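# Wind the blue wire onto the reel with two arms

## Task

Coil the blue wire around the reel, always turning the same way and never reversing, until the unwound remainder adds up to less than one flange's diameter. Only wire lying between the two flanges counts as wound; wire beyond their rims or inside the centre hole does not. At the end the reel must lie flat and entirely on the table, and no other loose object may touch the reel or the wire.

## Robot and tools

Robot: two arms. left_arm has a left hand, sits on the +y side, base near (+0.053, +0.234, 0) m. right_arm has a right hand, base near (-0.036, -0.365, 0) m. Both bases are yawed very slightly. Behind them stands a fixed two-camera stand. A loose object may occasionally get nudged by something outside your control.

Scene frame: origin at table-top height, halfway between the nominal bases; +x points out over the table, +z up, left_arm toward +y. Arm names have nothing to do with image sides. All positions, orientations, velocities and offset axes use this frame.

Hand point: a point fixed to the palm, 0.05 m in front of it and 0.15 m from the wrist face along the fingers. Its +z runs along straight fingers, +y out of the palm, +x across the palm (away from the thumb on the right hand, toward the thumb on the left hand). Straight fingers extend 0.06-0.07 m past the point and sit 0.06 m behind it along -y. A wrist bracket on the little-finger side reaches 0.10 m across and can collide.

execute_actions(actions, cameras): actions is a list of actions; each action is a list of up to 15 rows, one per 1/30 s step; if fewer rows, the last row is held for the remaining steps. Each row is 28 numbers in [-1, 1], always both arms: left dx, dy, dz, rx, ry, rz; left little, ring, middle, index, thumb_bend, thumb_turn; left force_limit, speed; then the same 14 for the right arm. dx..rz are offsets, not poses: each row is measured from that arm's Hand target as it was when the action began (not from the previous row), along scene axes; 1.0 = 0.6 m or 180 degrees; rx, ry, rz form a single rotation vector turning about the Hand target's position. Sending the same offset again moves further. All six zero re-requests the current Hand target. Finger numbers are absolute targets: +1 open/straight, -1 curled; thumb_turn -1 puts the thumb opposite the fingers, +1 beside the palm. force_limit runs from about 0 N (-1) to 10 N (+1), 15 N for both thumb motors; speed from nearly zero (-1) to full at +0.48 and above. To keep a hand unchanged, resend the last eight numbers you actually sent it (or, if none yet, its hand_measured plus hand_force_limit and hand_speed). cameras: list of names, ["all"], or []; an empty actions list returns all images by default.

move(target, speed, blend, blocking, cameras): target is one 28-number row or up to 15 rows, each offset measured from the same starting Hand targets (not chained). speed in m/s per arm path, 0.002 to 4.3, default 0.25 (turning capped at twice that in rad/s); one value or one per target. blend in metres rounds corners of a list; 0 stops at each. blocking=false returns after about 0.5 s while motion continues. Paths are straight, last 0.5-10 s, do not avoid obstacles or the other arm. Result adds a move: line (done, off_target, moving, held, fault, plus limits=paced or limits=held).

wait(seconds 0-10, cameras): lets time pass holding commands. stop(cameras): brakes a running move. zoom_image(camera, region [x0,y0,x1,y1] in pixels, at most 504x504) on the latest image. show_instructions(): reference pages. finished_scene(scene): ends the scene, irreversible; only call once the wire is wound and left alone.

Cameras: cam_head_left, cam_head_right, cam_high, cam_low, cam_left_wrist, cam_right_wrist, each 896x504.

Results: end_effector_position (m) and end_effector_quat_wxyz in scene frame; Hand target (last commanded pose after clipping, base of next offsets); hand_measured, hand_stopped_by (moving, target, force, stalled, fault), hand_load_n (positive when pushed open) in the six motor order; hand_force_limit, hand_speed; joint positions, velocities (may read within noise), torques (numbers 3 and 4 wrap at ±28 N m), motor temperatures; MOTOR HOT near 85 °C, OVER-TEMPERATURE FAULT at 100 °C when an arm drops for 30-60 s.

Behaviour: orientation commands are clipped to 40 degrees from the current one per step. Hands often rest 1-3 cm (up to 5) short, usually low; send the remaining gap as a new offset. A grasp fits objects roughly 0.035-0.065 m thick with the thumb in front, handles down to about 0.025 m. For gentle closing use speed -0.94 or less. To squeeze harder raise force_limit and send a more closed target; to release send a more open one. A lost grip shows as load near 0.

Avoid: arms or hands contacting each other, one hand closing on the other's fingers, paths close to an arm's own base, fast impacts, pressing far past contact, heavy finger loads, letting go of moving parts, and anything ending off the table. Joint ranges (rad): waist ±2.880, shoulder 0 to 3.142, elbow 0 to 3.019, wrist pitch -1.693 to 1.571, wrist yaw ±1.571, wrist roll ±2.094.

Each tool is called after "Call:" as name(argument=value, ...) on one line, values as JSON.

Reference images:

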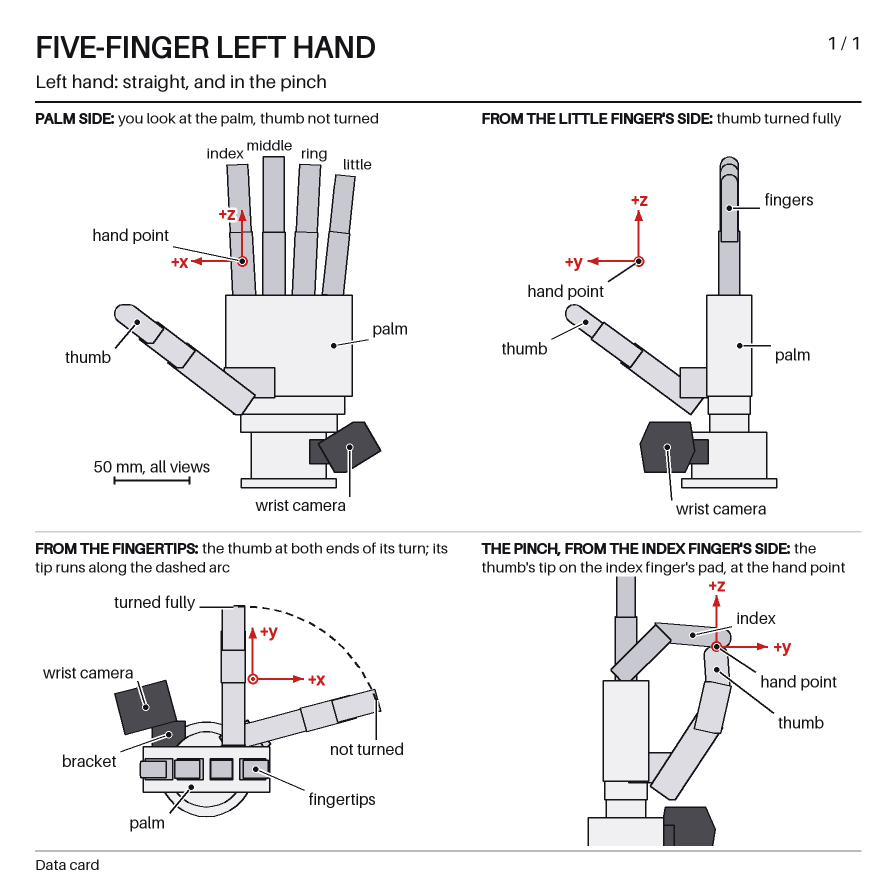

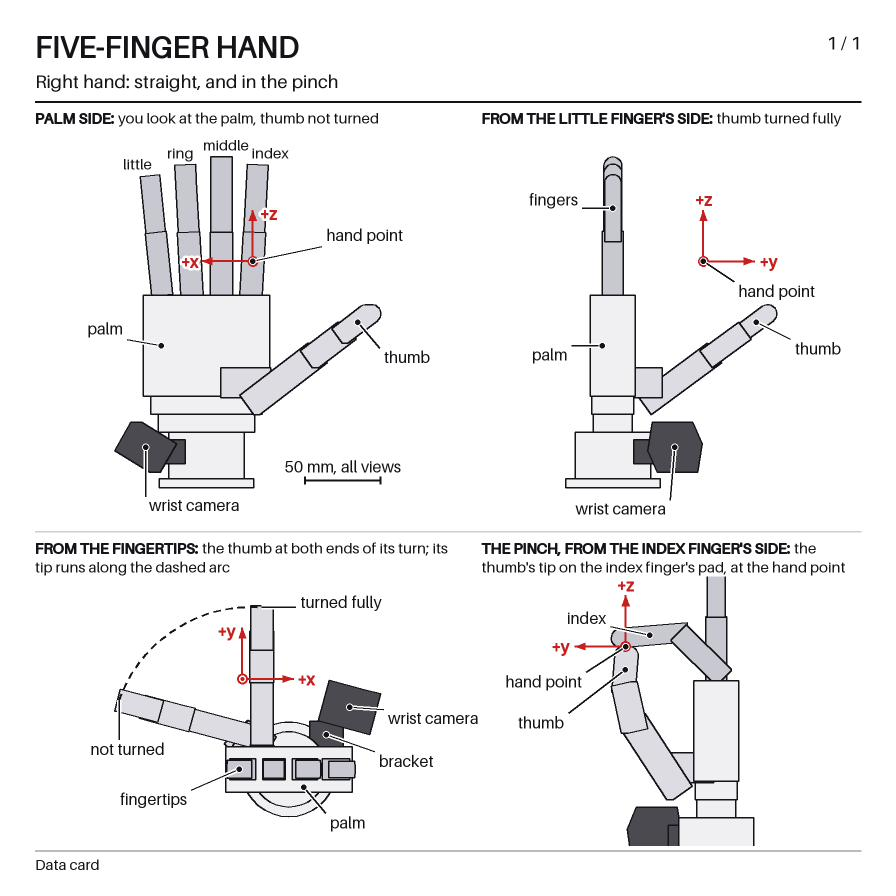

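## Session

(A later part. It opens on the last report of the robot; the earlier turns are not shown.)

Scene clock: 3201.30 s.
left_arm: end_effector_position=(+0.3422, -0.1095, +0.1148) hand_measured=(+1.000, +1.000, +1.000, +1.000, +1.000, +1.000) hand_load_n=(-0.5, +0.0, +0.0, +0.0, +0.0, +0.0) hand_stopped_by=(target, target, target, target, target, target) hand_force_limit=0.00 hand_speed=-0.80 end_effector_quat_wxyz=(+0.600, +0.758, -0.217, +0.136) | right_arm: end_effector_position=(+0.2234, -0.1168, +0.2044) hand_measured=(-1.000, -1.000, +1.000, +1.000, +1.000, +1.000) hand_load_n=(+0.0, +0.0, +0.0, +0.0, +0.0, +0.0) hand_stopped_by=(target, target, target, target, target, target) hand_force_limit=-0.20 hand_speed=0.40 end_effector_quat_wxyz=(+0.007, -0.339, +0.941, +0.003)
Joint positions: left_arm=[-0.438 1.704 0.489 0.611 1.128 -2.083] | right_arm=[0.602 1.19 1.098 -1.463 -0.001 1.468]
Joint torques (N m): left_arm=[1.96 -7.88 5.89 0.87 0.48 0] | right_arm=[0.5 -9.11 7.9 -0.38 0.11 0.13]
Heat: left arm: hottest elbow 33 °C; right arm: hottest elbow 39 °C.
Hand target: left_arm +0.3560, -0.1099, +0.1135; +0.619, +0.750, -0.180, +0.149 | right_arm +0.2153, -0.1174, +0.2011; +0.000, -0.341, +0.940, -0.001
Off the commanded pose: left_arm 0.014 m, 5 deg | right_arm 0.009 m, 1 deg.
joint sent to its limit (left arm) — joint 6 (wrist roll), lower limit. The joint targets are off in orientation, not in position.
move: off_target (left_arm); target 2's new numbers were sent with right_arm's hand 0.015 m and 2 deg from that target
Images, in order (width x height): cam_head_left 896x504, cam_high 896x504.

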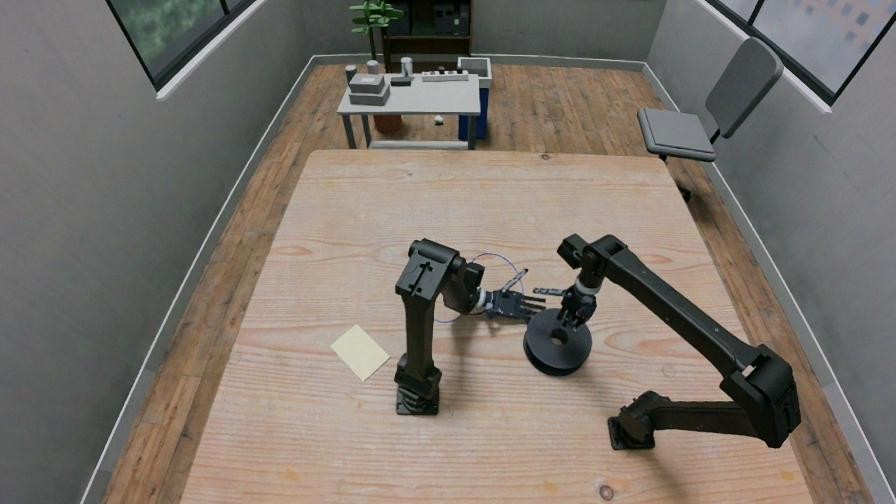

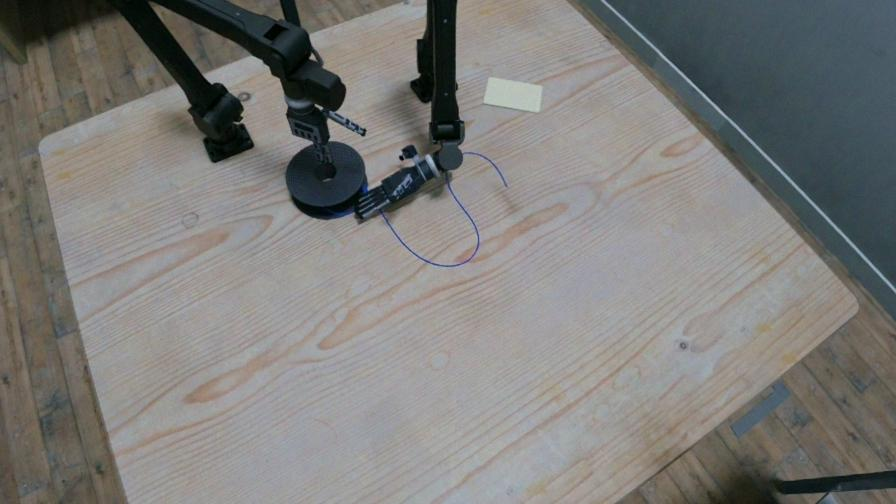

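Call:
move(target=[[0,0,0,0,0,0,1,1,1,1,1,1,0,-0.8,-0.005,-0.0068,-0.09,0,0,0,-1,-1,1,1,1,1,-0.2,0],[0,0,0,0,0,0,1,1,1,1,1,1,0,-0.8,-0.005,-0.0068,-0.1917,0,0,0,-1,-1,1,1,1,1,-0.2,0],[0,0,0,0,0,0,1,1,1,1,1,1,0,-0.8,-0.005,-0.0068,-0.1917,0,0,0,-1,-1,0.1,1,1,1,-0.15,-0.6]], speed=[0.15,0.1,0.1], cameras=["cam_head_left","cam_low"])

Call:
zoom_image(camera="cam_head_left", region=[440, 240, 620, 390])

Call:
zoom_image(camera="cam_low", region=[390, 260, 530, 330])

Scene clock: 3225.97 s.
left_arm: end_effector_position=(+0.3429, -0.1098, +0.1152) hand_measured=(+1.000, +1.000, +1.000, +1.000, +1.000, +1.000) hand_load_n=(-0.5, +0.0, +0.0, +0.0, +0.0, +0.0) hand_stopped_by=(target, target, target, target, target, target) hand_force_limit=0.00 hand_speed=-0.80 end_effector_quat_wxyz=(+0.600, +0.758, -0.217, +0.136) | right_arm: end_effector_position=(+0.2173, -0.1224, +0.0934) hand_measured=(-1.000, -1.000, +0.638, +1.000, +1.000, +1.000) hand_load_n=(+0.0, +0.0, +7.0, -4.0, +0.0, +0.0) hand_stopped_by=(target, target, force, target, target, target) hand_force_limit=-0.15 hand_speed=-0.60 end_effector_quat_wxyz=(+0.008, -0.338, +0.941, -0.001)
Joint positions: left_arm=[-0.438 1.704 0.49 0.611 1.128 -2.083] | right_arm=[0.602 1.245 0.843 -1.153 0.005 1.468]
Joint torques (N m): left_arm=[1.9 -7.94 5.79 0.85 0.47 0] | right_arm=[0.15 -7.3 7.13 0.23 -0.15 0.08]
Heat: left arm: hottest elbow 33 °C; right arm: hottest elbow 39 °C.
Hand target: left_arm +0.3561, -0.1099, +0.1135; +0.619, +0.750, -0.180, +0.149 | right_arm +0.2123, -0.1215, +0.0861; +0.000, -0.341, +0.940, -0.001
Off the commanded pose: left_arm 0.013 m, 5 deg | right_arm 0.009 m, 1 deg.
joint sent to its limit (left arm) — joint 6 (wrist roll), lower limit. The joint targets are off in orientation, not in position.
move: off_target (left_arm)
Images, in order (width x height): cam_head_left 896x504, cam_low 896x504.

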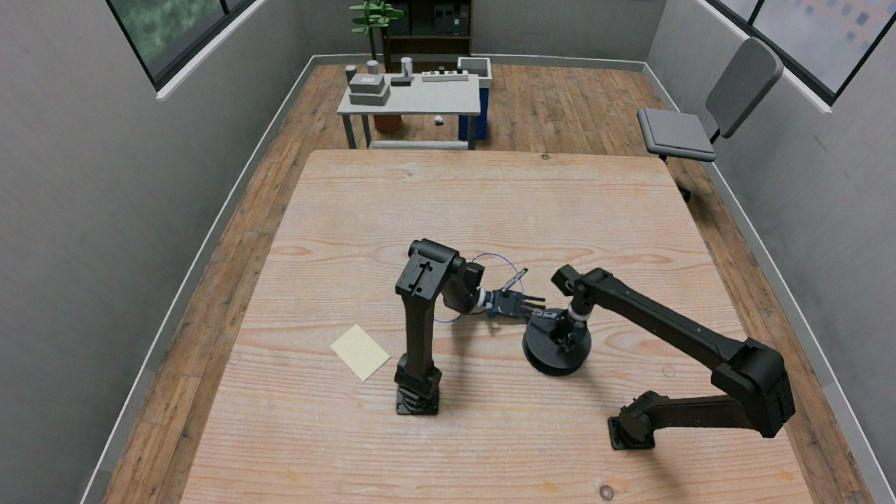

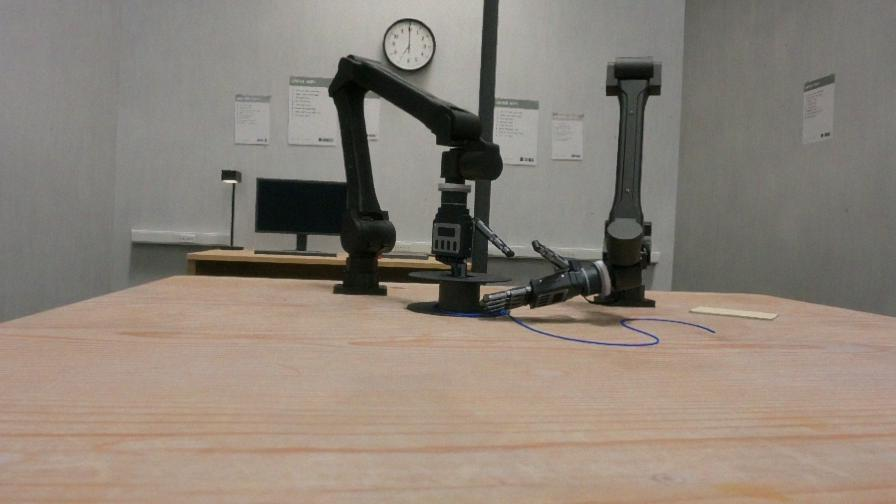

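Scaled by 2.800 from the camera's 896x504 image, which has a finer 1280x720 frame.

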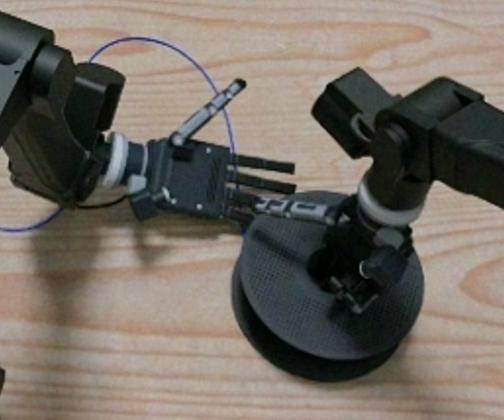

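Scaled by 3.600 from the camera's 896x504 image, which has a finer 1280x720 frame.

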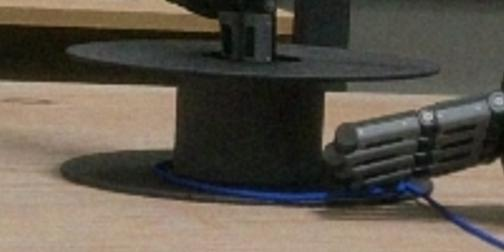

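Call:
move(target=[[0.03,0.03,0.1,0,0,0,1,1,1,1,1,1,0,-0.8,0,0,0,0,0,0,-1,-1,0.1,1,1,1,-0.15,-0.6],[0.03,0.03,0.1,0,0,0,1,1,1,1,1,1,0,-0.8,-0.0242,-0.0335,0,0,0,0.1556,-1,-1,0.1,1,1,1,-0.15,-0.6],[0.03,0.03,0.1,0,0,0,1,1,1,1,1,1,0,-0.8,-0.0302,-0.0748,0,0,0,0.3056,-1,-1,0.1,1,1,1,-0.15,-0.6]], speed=[0.15,0.15,0.15], blend=[0,0.003,0], cameras=["cam_head_left","cam_low","cam_high"])

Call:
zoom_image(camera="cam_head_left", region=[440, 240, 620, 390])

Call:
zoom_image(camera="cam_low", region=[390, 260, 530, 330])

Call:
zoom_image(camera="cam_high", region=[270, 130, 390, 230])

Scene clock: 3266.40 s.
left_arm: end_effector_position=(+0.3601, -0.0928, +0.1647) hand_measured=(+1.000, +1.000, +1.000, +1.000, +1.000, +1.000) hand_load_n=(+0.0, +0.0, +0.0, +0.0, +0.0, +0.0) hand_stopped_by=(target, target, target, target, target, target) hand_force_limit=0.00 hand_speed=-0.80 end_effector_quat_wxyz=(+0.607, +0.758, -0.198, +0.134) | right_arm: end_effector_position=(+0.1862, -0.1659, +0.0893) hand_measured=(-1.000, -1.000, +0.638, +1.000, +1.000, +1.000) hand_load_n=(+0.0, +0.0, +6.5, -3.5, +0.0, +0.0) hand_stopped_by=(target, target, force, target, target, target) hand_force_limit=-0.15 hand_speed=-0.60 end_effector_quat_wxyz=(-0.007, +0.733, -0.680, +0.002)
Joint positions: left_arm=[-0.377 1.538 0.521 0.394 1.173 -2.083] | right_arm=[0.562 1.283 0.865 -1.138 -0.001 0.472]
Joint torques (N m): left_arm=[2.02 -8.76 7.49 0.62 0.62 0] | right_arm=[-1.61 -6.24 9.44 -0.06 0.07 -0.17]
Heat: left arm: hottest elbow 34 °C; right arm: hottest elbow 37 °C.
Hand target: left_arm +0.3739, -0.0920, +0.1735; +0.619, +0.750, -0.180, +0.149 | right_arm +0.1940, -0.1665, +0.0860; +0.000, +0.737, -0.676, +0.000
Off the commanded pose: left_arm 0.017 m, 3 deg | right_arm 0.009 m, 1 deg.
joint sent to its limit (left arm) — joint 6 (wrist roll), lower limit. The joint targets still meet the commanded pose.
move: off_target (left_arm)
Images, in order (width x height): cam_head_left 896x504, cam_high 896x504, cam_low 896x504.

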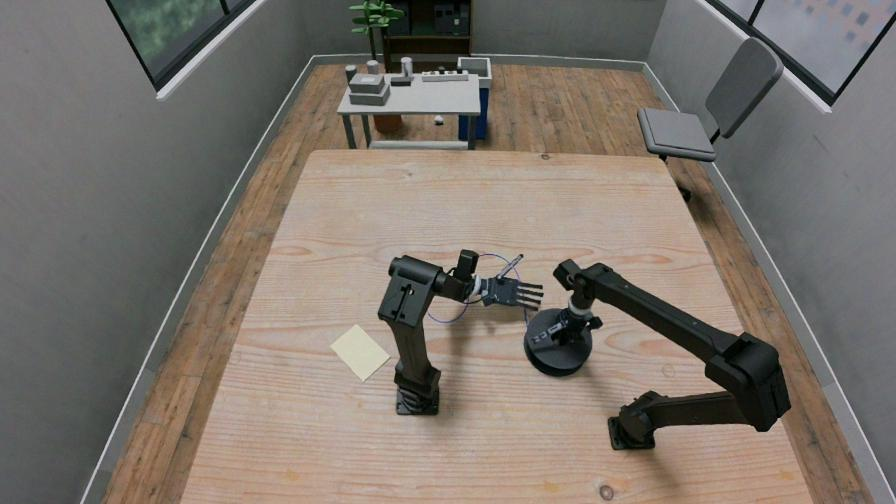

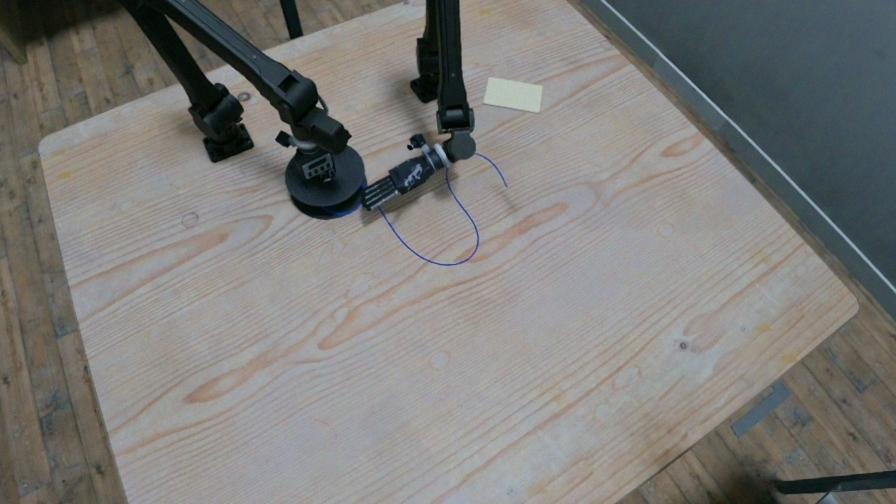

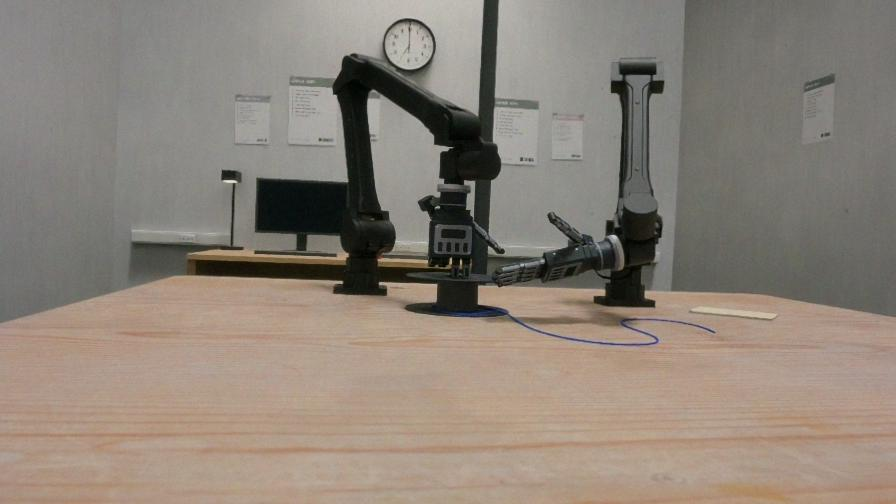

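Scaled by 2.800 from the camera's 896x504 image, which has a finer 1280x720 frame.

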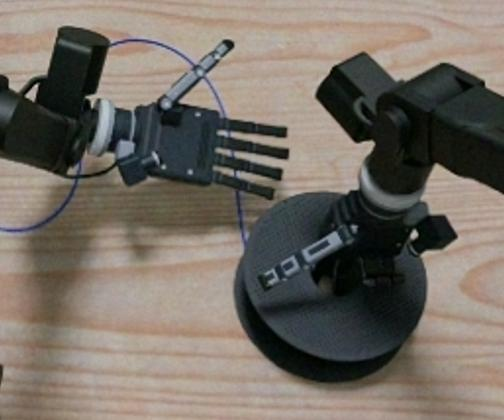

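Scaled by 3.600 from the camera's 896x504 image, which has a finer 1280x720 frame.

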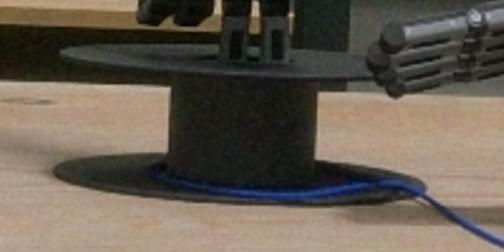

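Scaled by 4.200 from the camera's 896x504 image, which has a finer 1280x720 frame.

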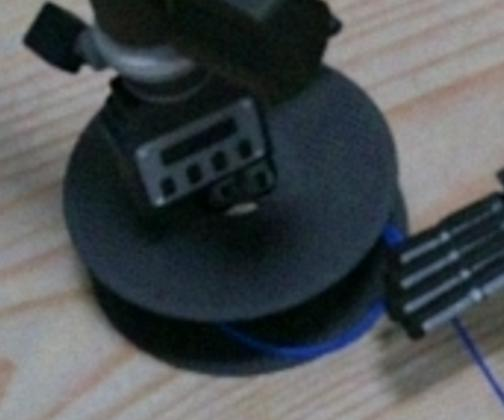

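Call:
zoom_image(camera="cam_low", region=[425, 295, 525, 325])

Call:
zoom_image(camera="cam_high", region=[310, 170, 390, 230])

Scaled by 5.040 from the camera's 896x504 image, which has a finer 1280x720 frame.

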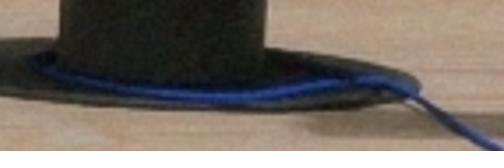

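Scaled by 6.300 from the camera's 896x504 image, which has a finer 1280x720 frame.

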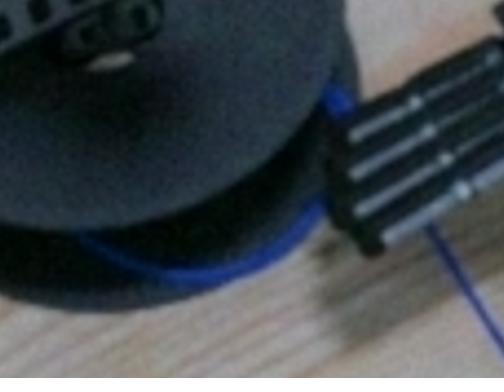

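Call:
move(target=[[-0.0132,-0.0433,-0.1,0,0,0,1,1,1,1,1,1,0,-0.8,0,0,0,0,0,0,-1,-1,0.1,1,1,1,-0.15,-0.6],[-0.0482,-0.1517,-0.1,0,0,0,1,1,1,1,1,1,0,-0.8,0,0,0,0,0,0,-1,-1,0.1,1,1,1,-0.15,-0.6],[-0.0998,-0.1558,-0.1,0,0,0,1,1,1,1,1,1,0,-0.8,0,0,0,0,0,0,-1,-1,0.1,1,1,1,-0.15,-0.6],[-0.1032,-0.1042,-0.1,0,0,0,1,1,1,1,1,1,0,-0.8,0.012,-0.0445,0,0,0,0.1667,-1,-1,0.1,1,1,1,-0.15,-0.6],[-0.1332,-0.0658,-0.1,0,0,0,1,1,1,1,1,1,0,-0.8,0.0427,-0.0742,0,0,0,0.3222,-1,-1,0.1,1,1,1,-0.15,-0.6],[-0.1723,-0.0492,-0.1,0,0,0,1,1,1,1,1,1,0,-0.8,0.0722,-0.0842,0,0,0,0.4444,-1,-1,0.1,1,1,1,-0.15,-0.6],[-0.2032,-0.0508,-0.1,0,0,0,1,1,1,1,1,1,0,-0.8,0.0945,-0.0825,0,0,0,0.5278,-1,-1,0.1,1,1,1,-0.15,-0.6]], speed=[0.15,0.15,0.1,0.18,0.18,0.18,0.18], blend=[0.01,0.01,0,0.003,0.003,0.003,0], cameras=["cam_head_left","cam_low","cam_high"])

Call:
zoom_image(camera="cam_head_left", region=[440, 240, 620, 390])

Call:
zoom_image(camera="cam_low", region=[390, 260, 530, 330])

Call:
zoom_image(camera="cam_high", region=[270, 130, 390, 230])

Scene clock: 3475.83 s.
left_arm: end_effector_position=(+0.2656, -0.1194, +0.1165) hand_measured=(+1.000, +1.000, +1.000, +1.000, +1.000, +1.000) hand_load_n=(-3.5, +0.0, +0.0, +0.0, +0.0, +0.0) hand_stopped_by=(target, target, target, target, target, target) hand_force_limit=0.00 hand_speed=-0.80 end_effector_quat_wxyz=(+0.576, +0.767, -0.247, +0.138) | right_arm: end_effector_position=(+0.2363, -0.2276, +0.0840) hand_measured=(-1.000, -1.000, +0.638, +1.000, +1.000, +1.000) hand_load_n=(+0.0, +0.0, +1.0, -2.0, +0.0, +0.0) hand_stopped_by=(target, target, force, target, target, target) hand_force_limit=-0.15 hand_speed=-0.60 end_effector_quat_wxyz=(+0.003, +0.998, +0.066, -0.009)
Joint positions: left_arm=[-0.574 1.558 0.336 0.636 1.003 -2.085] | right_arm=[0.613 1.38 0.936 -1.146 -0.004 -1.105]
Joint torques (N m): left_arm=[-1.03 -7.12 2.8 1.58 0.3 0.01] | right_arm=[0.32 -8.29 10.41 0.28 0.23 -0.17]
Heat: left arm: hottest elbow 37 °C; right arm: hottest elbow 38 °C.
Hand target: left_arm +0.2521, -0.1225, +0.1134; +0.619, +0.750, -0.180, +0.149 | right_arm +0.2508, -0.2159, +0.0861; -0.001, +0.996, +0.086, +0.000
Off the commanded pose: left_arm 0.014 m, 9 deg | right_arm 0.019 m, 3 deg.
joint sent to its limit (left arm) — joint 6 (wrist roll), lower limit. The joint targets are off in orientation, not in position.
move: off_target (left_arm, right_arm)
Images, in order (width x height): cam_head_left 896x504, cam_high 896x504, cam_low 896x504.

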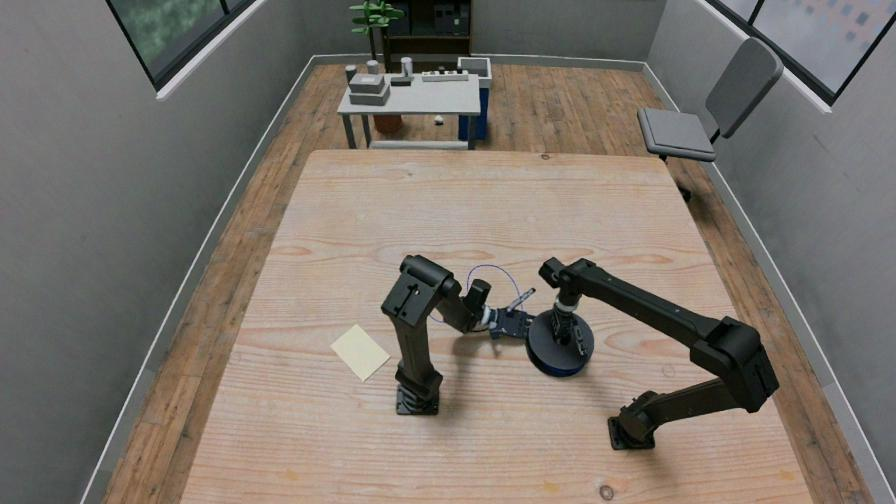

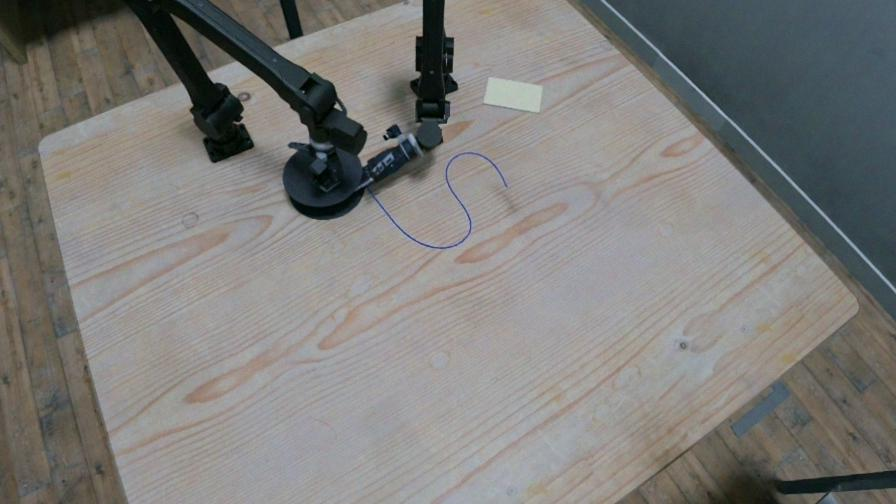

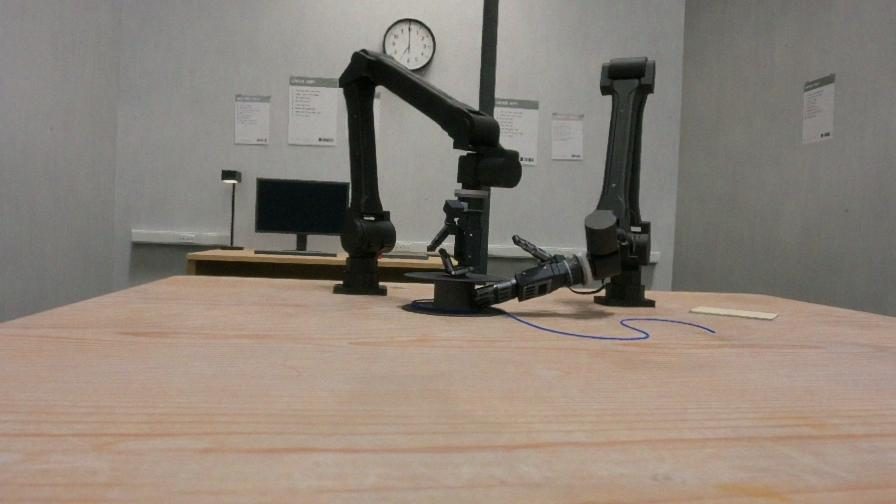

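Scaled by 2.800 from the camera's 896x504 image, which has a finer 1280x720 frame.

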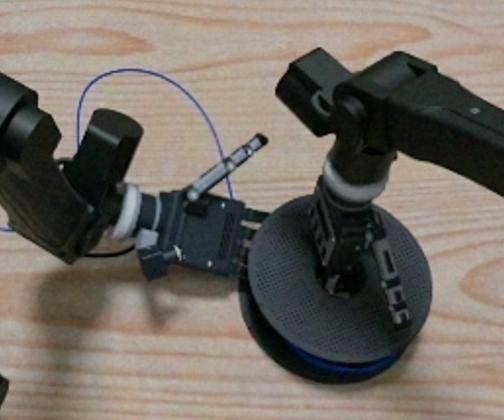

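Scaled by 3.600 from the camera's 896x504 image, which has a finer 1280x720 frame.

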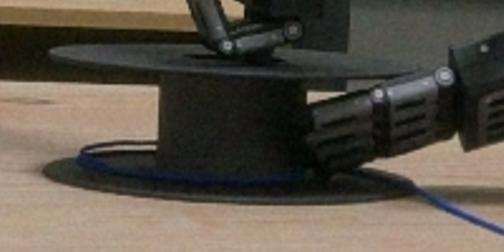

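Scaled by 4.200 from the camera's 896x504 image, which has a finer 1280x720 frame.

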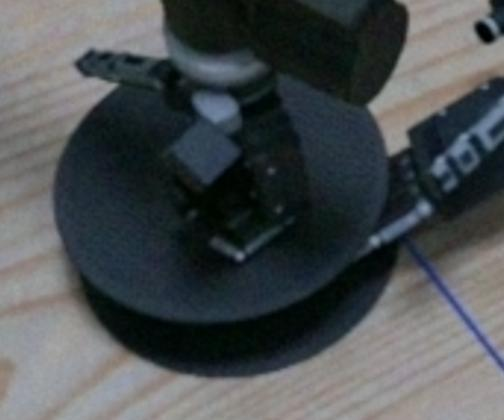

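Call:
zoom_image(camera="cam_head_left", region=[520, 340, 600, 385])

Call:
zoom_image(camera="cam_low", region=[400, 280, 500, 325])

Scaled by 6.300 from the camera's 896x504 image, which has a finer 1280x720 frame.

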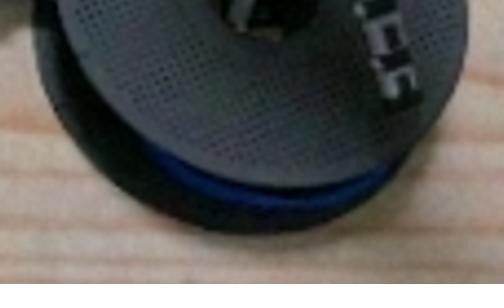

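Scaled by 5.040 from the camera's 896x504 image, which has a finer 1280x720 frame.

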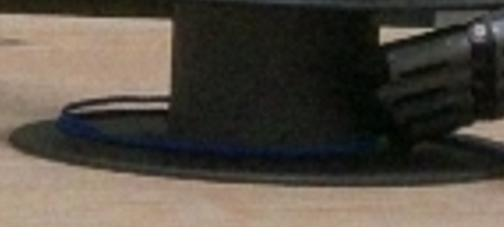

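Call:
move(target=[[0,0.1,0,0,0,0,1,1,1,1,1,1,0,-0.8,0,0,0,0,0,0,-1,-1,0.1,1,1,1,-0.15,-0.6],[0.0833,0.1,0.0667,0,0,0,1,1,1,1,1,1,0,-0.8,0,0,0,0,0,0,-1,-1,1,1,1,1,-0.2,0.4],[0.1633,0.0533,0.0833,0,0,0,1,1,1,1,1,1,0,-0.8,0,0,0.1917,0,0,0,-1,-1,1,1,1,1,-0.2,0.4],[0.1633,0.0533,0.0833,0,0,0,1,1,1,1,1,1,0,-0.8,-0.1147,0.0438,0.1917,0,0,-0.4167,-1,-1,1,1,1,1,-0.2,0.4],[0.1633,0.0533,0.0833,0,0,0,1,1,1,1,1,1,0,-0.8,-0.0653,0.1452,0.1917,0,0,-0.8333,-1,-1,1,1,1,1,-0.2,0.4]], speed=[0.15,0.15,0.2,0.7,0.7], blend=[0.006,0,0.005,0.03,0], cameras=["cam_head_left","cam_low","cam_high"])

Call:
zoom_image(camera="cam_head_left", region=[440, 240, 620, 390])

Call:
zoom_image(camera="cam_low", region=[390, 260, 530, 330])

Call:
zoom_image(camera="cam_high", region=[270, 130, 390, 230])

Scene clock: 3520.67 s.
left_arm: end_effector_position=(+0.3430, -0.0815, +0.1610) hand_measured=(+1.000, +1.000, +1.000, +1.000, +1.000, +1.000) hand_load_n=(+0.0, +0.0, +0.0, +0.0, +0.0, +0.0) hand_stopped_by=(target, target, target, target, target, target) hand_force_limit=0.00 hand_speed=-0.80 end_effector_quat_wxyz=(+0.605, +0.758, -0.195, +0.143) | right_arm: end_effector_position=(+0.2196, -0.1284, +0.2042) hand_measured=(-1.000, -1.000, +1.000, +1.000, +1.000, +1.000) hand_load_n=(+0.0, +0.0, +0.0, +0.0, +0.0, +0.0) hand_stopped_by=(target, target, target, target, target, target) hand_force_limit=-0.20 hand_speed=0.40 end_effector_quat_wxyz=(+0.007, -0.339, +0.941, +0.002)
Joint positions: left_arm=[-0.367 1.504 0.455 0.439 1.165 -2.087] | right_arm=[0.579 1.165 1.078 -1.469 -0.001 1.444]
Joint torques (N m): left_arm=[-0.15 -6.53 7.57 0.69 0.33 0.04] | right_arm=[0.62 -8.7 7.88 -0.43 0.12 0.12]
Heat: left arm: hottest elbow 35 °C; right arm: hottest elbow 40 °C.
Hand target: left_arm +0.3500, -0.0905, +0.1634; +0.619, +0.750, -0.180, +0.149 | right_arm +0.2116, -0.1289, +0.2010; +0.000, -0.341, +0.940, -0.001
Off the commanded pose: left_arm 0.012 m, 3 deg | right_arm 0.009 m, 1 deg.
joint sent to its limit (left arm) — joint 6 (wrist roll), lower limit. The joint targets are off in orientation, not in position.
move: off_target (left_arm); target 2's new numbers were sent with right_arm's hand 0.018 m and 2 deg from that target
Images, in order (width x height): cam_head_left 896x504, cam_high 896x504, cam_low 896x504.

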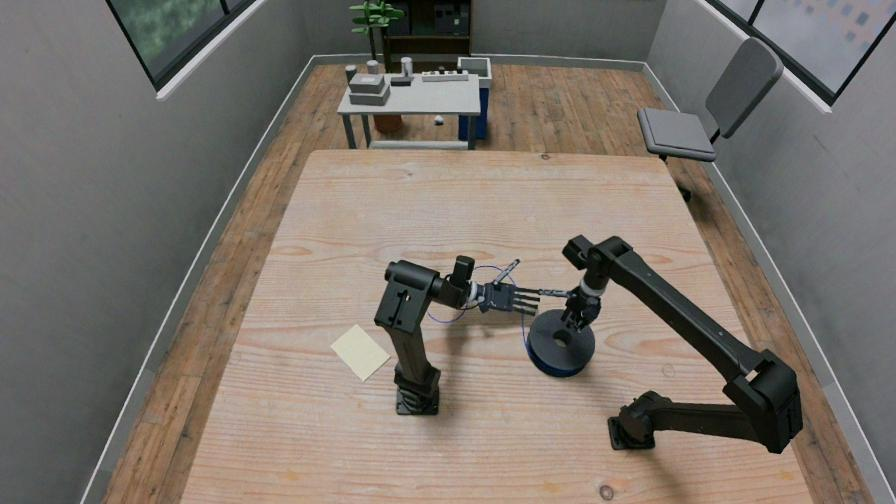

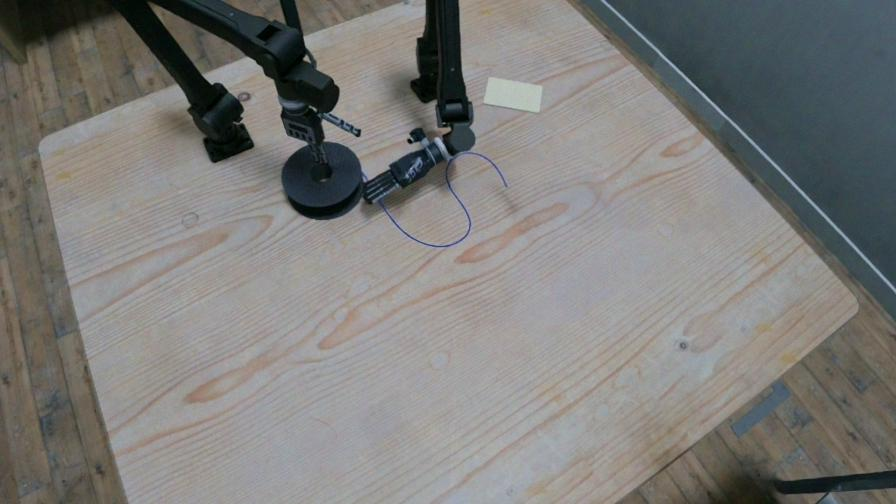

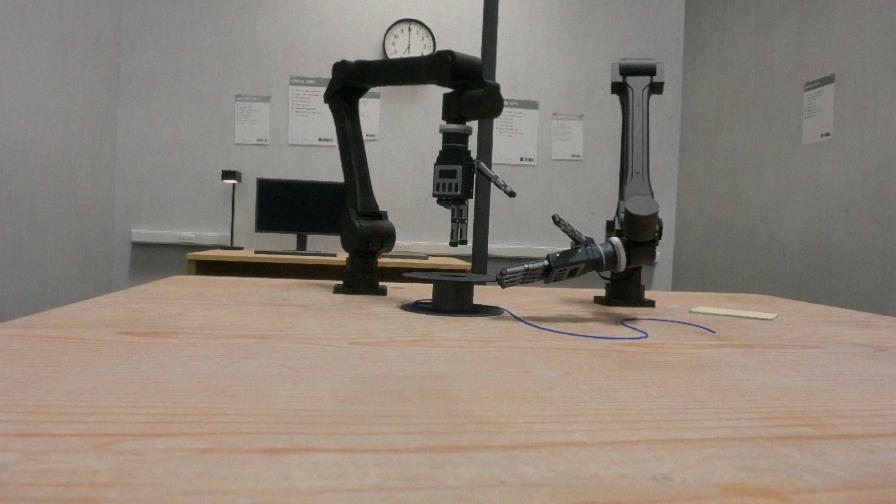

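Scaled by 2.800 from the camera's 896x504 image, which has a finer 1280x720 frame.

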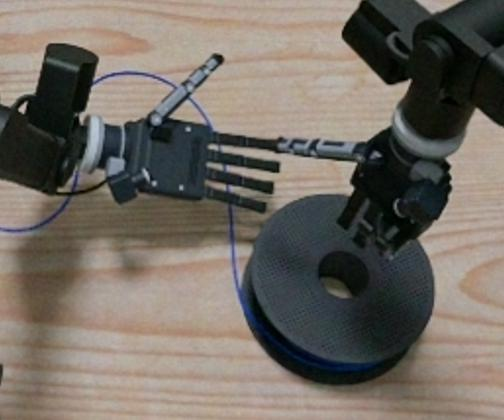

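Scaled by 3.600 from the camera's 896x504 image, which has a finer 1280x720 frame.

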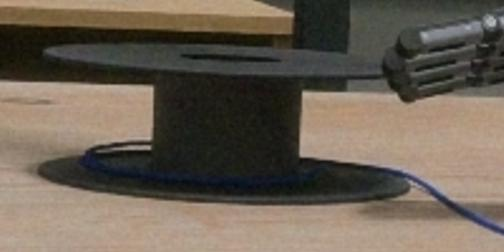

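Scaled by 4.200 from the camera's 896x504 image, which has a finer 1280x720 frame.

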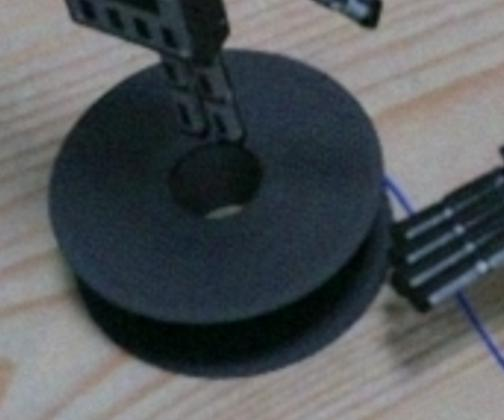

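Call:
move(target=[[0,0,0,0,0,0,1,1,1,1,1,1,0,-0.8,-0.001,-0.002,-0.09,0,0,0,-1,-1,1,1,1,1,-0.2,0.4],[0,0,0,0,0,0,1,1,1,1,1,1,0,-0.8,-0.001,-0.002,-0.1917,0,0,0,-1,-1,1,1,1,1,-0.2,0.4],[0,0,0,0,0,0,1,1,1,1,1,1,0,-0.8,-0.001,-0.002,-0.1917,0,0,0,-1,-1,0.1,1,1,1,-0.15,-0.6]], speed=[0.15,0.1,0.1], cameras=["cam_head_left"])

Call:
zoom_image(camera="cam_head_left", region=[440, 240, 620, 390])

Scene clock: 3573.10 s.
left_arm: end_effector_position=(+0.3430, -0.0815, +0.1610) hand_measured=(+1.000, +1.000, +1.000, +1.000, +1.000, +1.000) hand_load_n=(+0.0, +0.0, +0.0, +0.0, +0.0, +0.0) hand_stopped_by=(target, target, target, target, target, target) hand_force_limit=0.00 hand_speed=-0.80 end_effector_quat_wxyz=(+0.605, +0.758, -0.195, +0.143) | right_arm: end_effector_position=(+0.2154, -0.1321, +0.0932) hand_measured=(-1.000, -1.000, +0.672, +1.000, +1.000, +1.000) hand_load_n=(+0.0, +0.0, +3.0, -1.0, +0.0, +0.0) hand_stopped_by=(target, target, force, target, target, target) hand_force_limit=-0.15 hand_speed=-0.60 end_effector_quat_wxyz=(+0.006, -0.338, +0.941, +0.000)
Joint positions: left_arm=[-0.367 1.504 0.455 0.439 1.165 -2.087] | right_arm=[0.579 1.229 0.829 -1.16 0.003 1.445]
Joint torques (N m): left_arm=[-0.26 -6.36 7.51 0.58 0.34 0.04] | right_arm=[0.44 -7.71 7.39 0.42 -0.08 0.09]
Heat: left arm: hottest elbow 35 °C; right arm: hottest elbow 37 °C.
Hand target: left_arm +0.3500, -0.0905, +0.1634; +0.619, +0.750, -0.180, +0.149 | right_arm +0.2110, -0.1301, +0.0860; +0.000, -0.341, +0.940, -0.001
Off the commanded pose: left_arm 0.012 m, 3 deg | right_arm 0.009 m, 1 deg.
joint sent to its limit (left arm) — joint 6 (wrist roll), lower limit. The joint targets are off in orientation, not in position.
move: off_target (left_arm)
Images, in order (width x height): cam_head_left 896x504.

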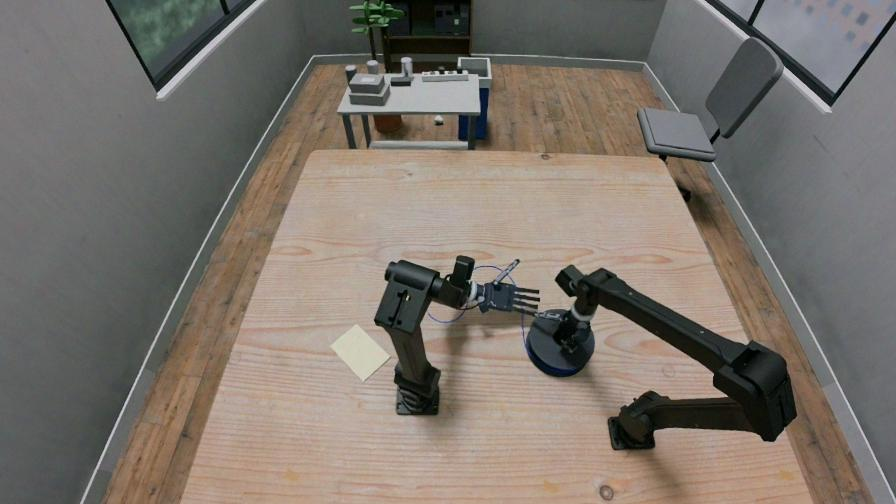

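Scaled by 2.800 from the camera's 896x504 image, which has a finer 1280x720 frame.

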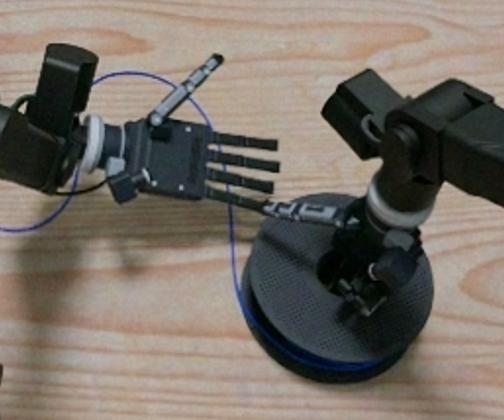

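Call:
move(target=[[0.0267,-0.0458,-0.0832,0,0,0,1,1,1,1,1,1,0,-0.8,0,0,0,0,0,0,-1,-1,0.1,1,1,1,-0.15,-0.6],[-0.0083,-0.1542,-0.0832,0,0,0,1,1,1,1,1,1,0,-0.8,0,0,0,0,0,0,-1,-1,0.1,1,1,1,-0.15,-0.6],[-0.06,-0.1583,-0.0832,0,0,0,1,1,1,1,1,1,0,-0.8,0,0,0,0,0,0,-1,-1,0.1,1,1,1,-0.15,-0.6],[-0.0633,-0.1067,-0.0832,0,0,0,1,1,1,1,1,1,0,-0.8,-0.024,-0.027,0,0,0,0.1667,-1,-1,0.1,1,1,1,-0.15,-0.6],[-0.0933,-0.0683,-0.0832,0,0,0,1,1,1,1,1,1,0,-0.8,-0.028,-0.0595,0,0,0,0.3222,-1,-1,0.1,1,1,1,-0.15,-0.6],[-0.1325,-0.0517,-0.0832,0,0,0,1,1,1,1,1,1,0,-0.8,-0.0235,-0.0872,0,0,0,0.4444,-1,-1,0.1,1,1,1,-0.15,-0.6],[-0.1633,-0.0533,-0.0832,0,0,0,1,1,1,1,1,1,0,-0.8,-0.0133,-0.1025,0,0,0,0.5278,-1,-1,0.1,1,1,1,-0.15,-0.6]], speed=[0.15,0.15,0.1,0.18,0.18,0.18,0.18], blend=[0.01,0.01,0,0.003,0.003,0.003,0], cameras=["cam_head_left", "cam_high"])

Call:
zoom_image(camera="cam_head_left", region=[440, 240, 620, 390])

Call:
zoom_image(camera="cam_high", region=[380, 120, 560, 270])

Scene clock: 3619.17 s.
left_arm: end_effector_position=(+0.2654, -0.1201, +0.1167) hand_measured=(+1.000, +1.000, +1.000, +1.000, +1.000, +1.000) hand_load_n=(-1.5, +0.0, +0.0, +0.5, +0.0, +0.0) hand_stopped_by=(target, target, target, target, target, target) hand_force_limit=0.00 hand_speed=-0.80 end_effector_quat_wxyz=(+0.576, +0.767, -0.247, +0.137) | right_arm: end_effector_position=(+0.1903, -0.2022, +0.0809) hand_measured=(-1.000, -1.000, +0.672, +1.000, +1.000, +1.000) hand_load_n=(+0.0, +0.0, +0.5, +0.0, +0.0, +0.0) hand_stopped_by=(target, target, force, target, target, target) hand_force_limit=-0.15 hand_speed=-0.60 end_effector_quat_wxyz=(+0.010, +0.919, -0.395, -0.009)
Joint positions: left_arm=[-0.577 1.557 0.336 0.635 1.002 -2.087] | right_arm=[0.573 1.354 0.9 -1.142 -0.003 -0.201]
Joint torques (N m): left_arm=[-1.14 -7 2.7 1.61 0.32 0.03] | right_arm=[0.44 -8.7 10.4 0.17 0.19 -0.02]
Heat: left arm: hottest elbow 36 °C; right arm: hottest elbow 37 °C.
Hand target: left_arm +0.2521, -0.1225, +0.1135; +0.619, +0.750, -0.180, +0.149 | right_arm +0.2032, -0.1915, +0.0860; -0.001, +0.924, -0.384, +0.001
Off the commanded pose: left_arm 0.014 m, 9 deg | right_arm 0.017 m, 2 deg.
joint sent to its limit (left arm) — joint 6 (wrist roll), lower limit. The joint targets are off in orientation, not in position.
move: off_target (left_arm, right_arm)
Images, in order (width x height): cam_head_left 896x504, cam_high 896x504.

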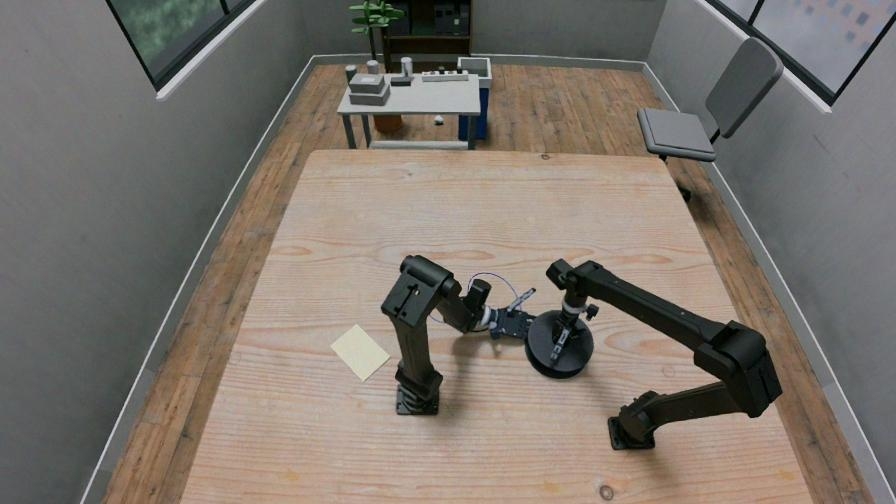

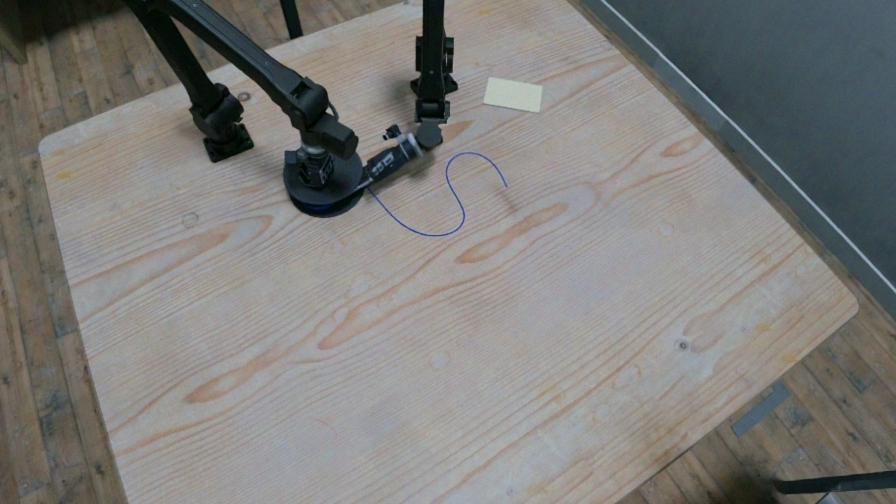

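Scaled by 2.800 from the camera's 896x504 image, which has a finer 1280x720 frame.

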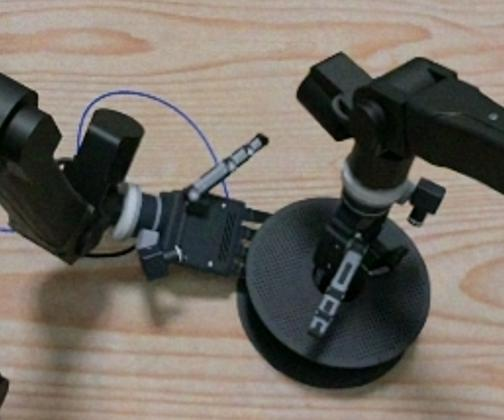

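Scaled by 2.800 from the camera's 896x504 image, which has a finer 1280x720 frame.

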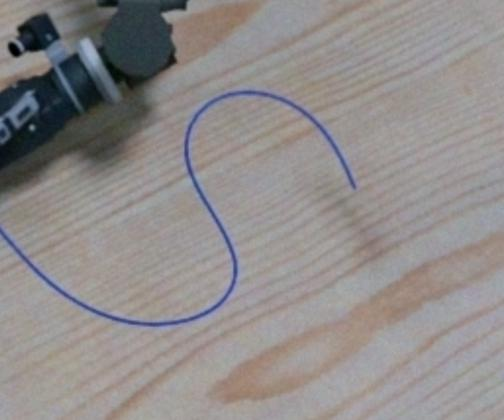

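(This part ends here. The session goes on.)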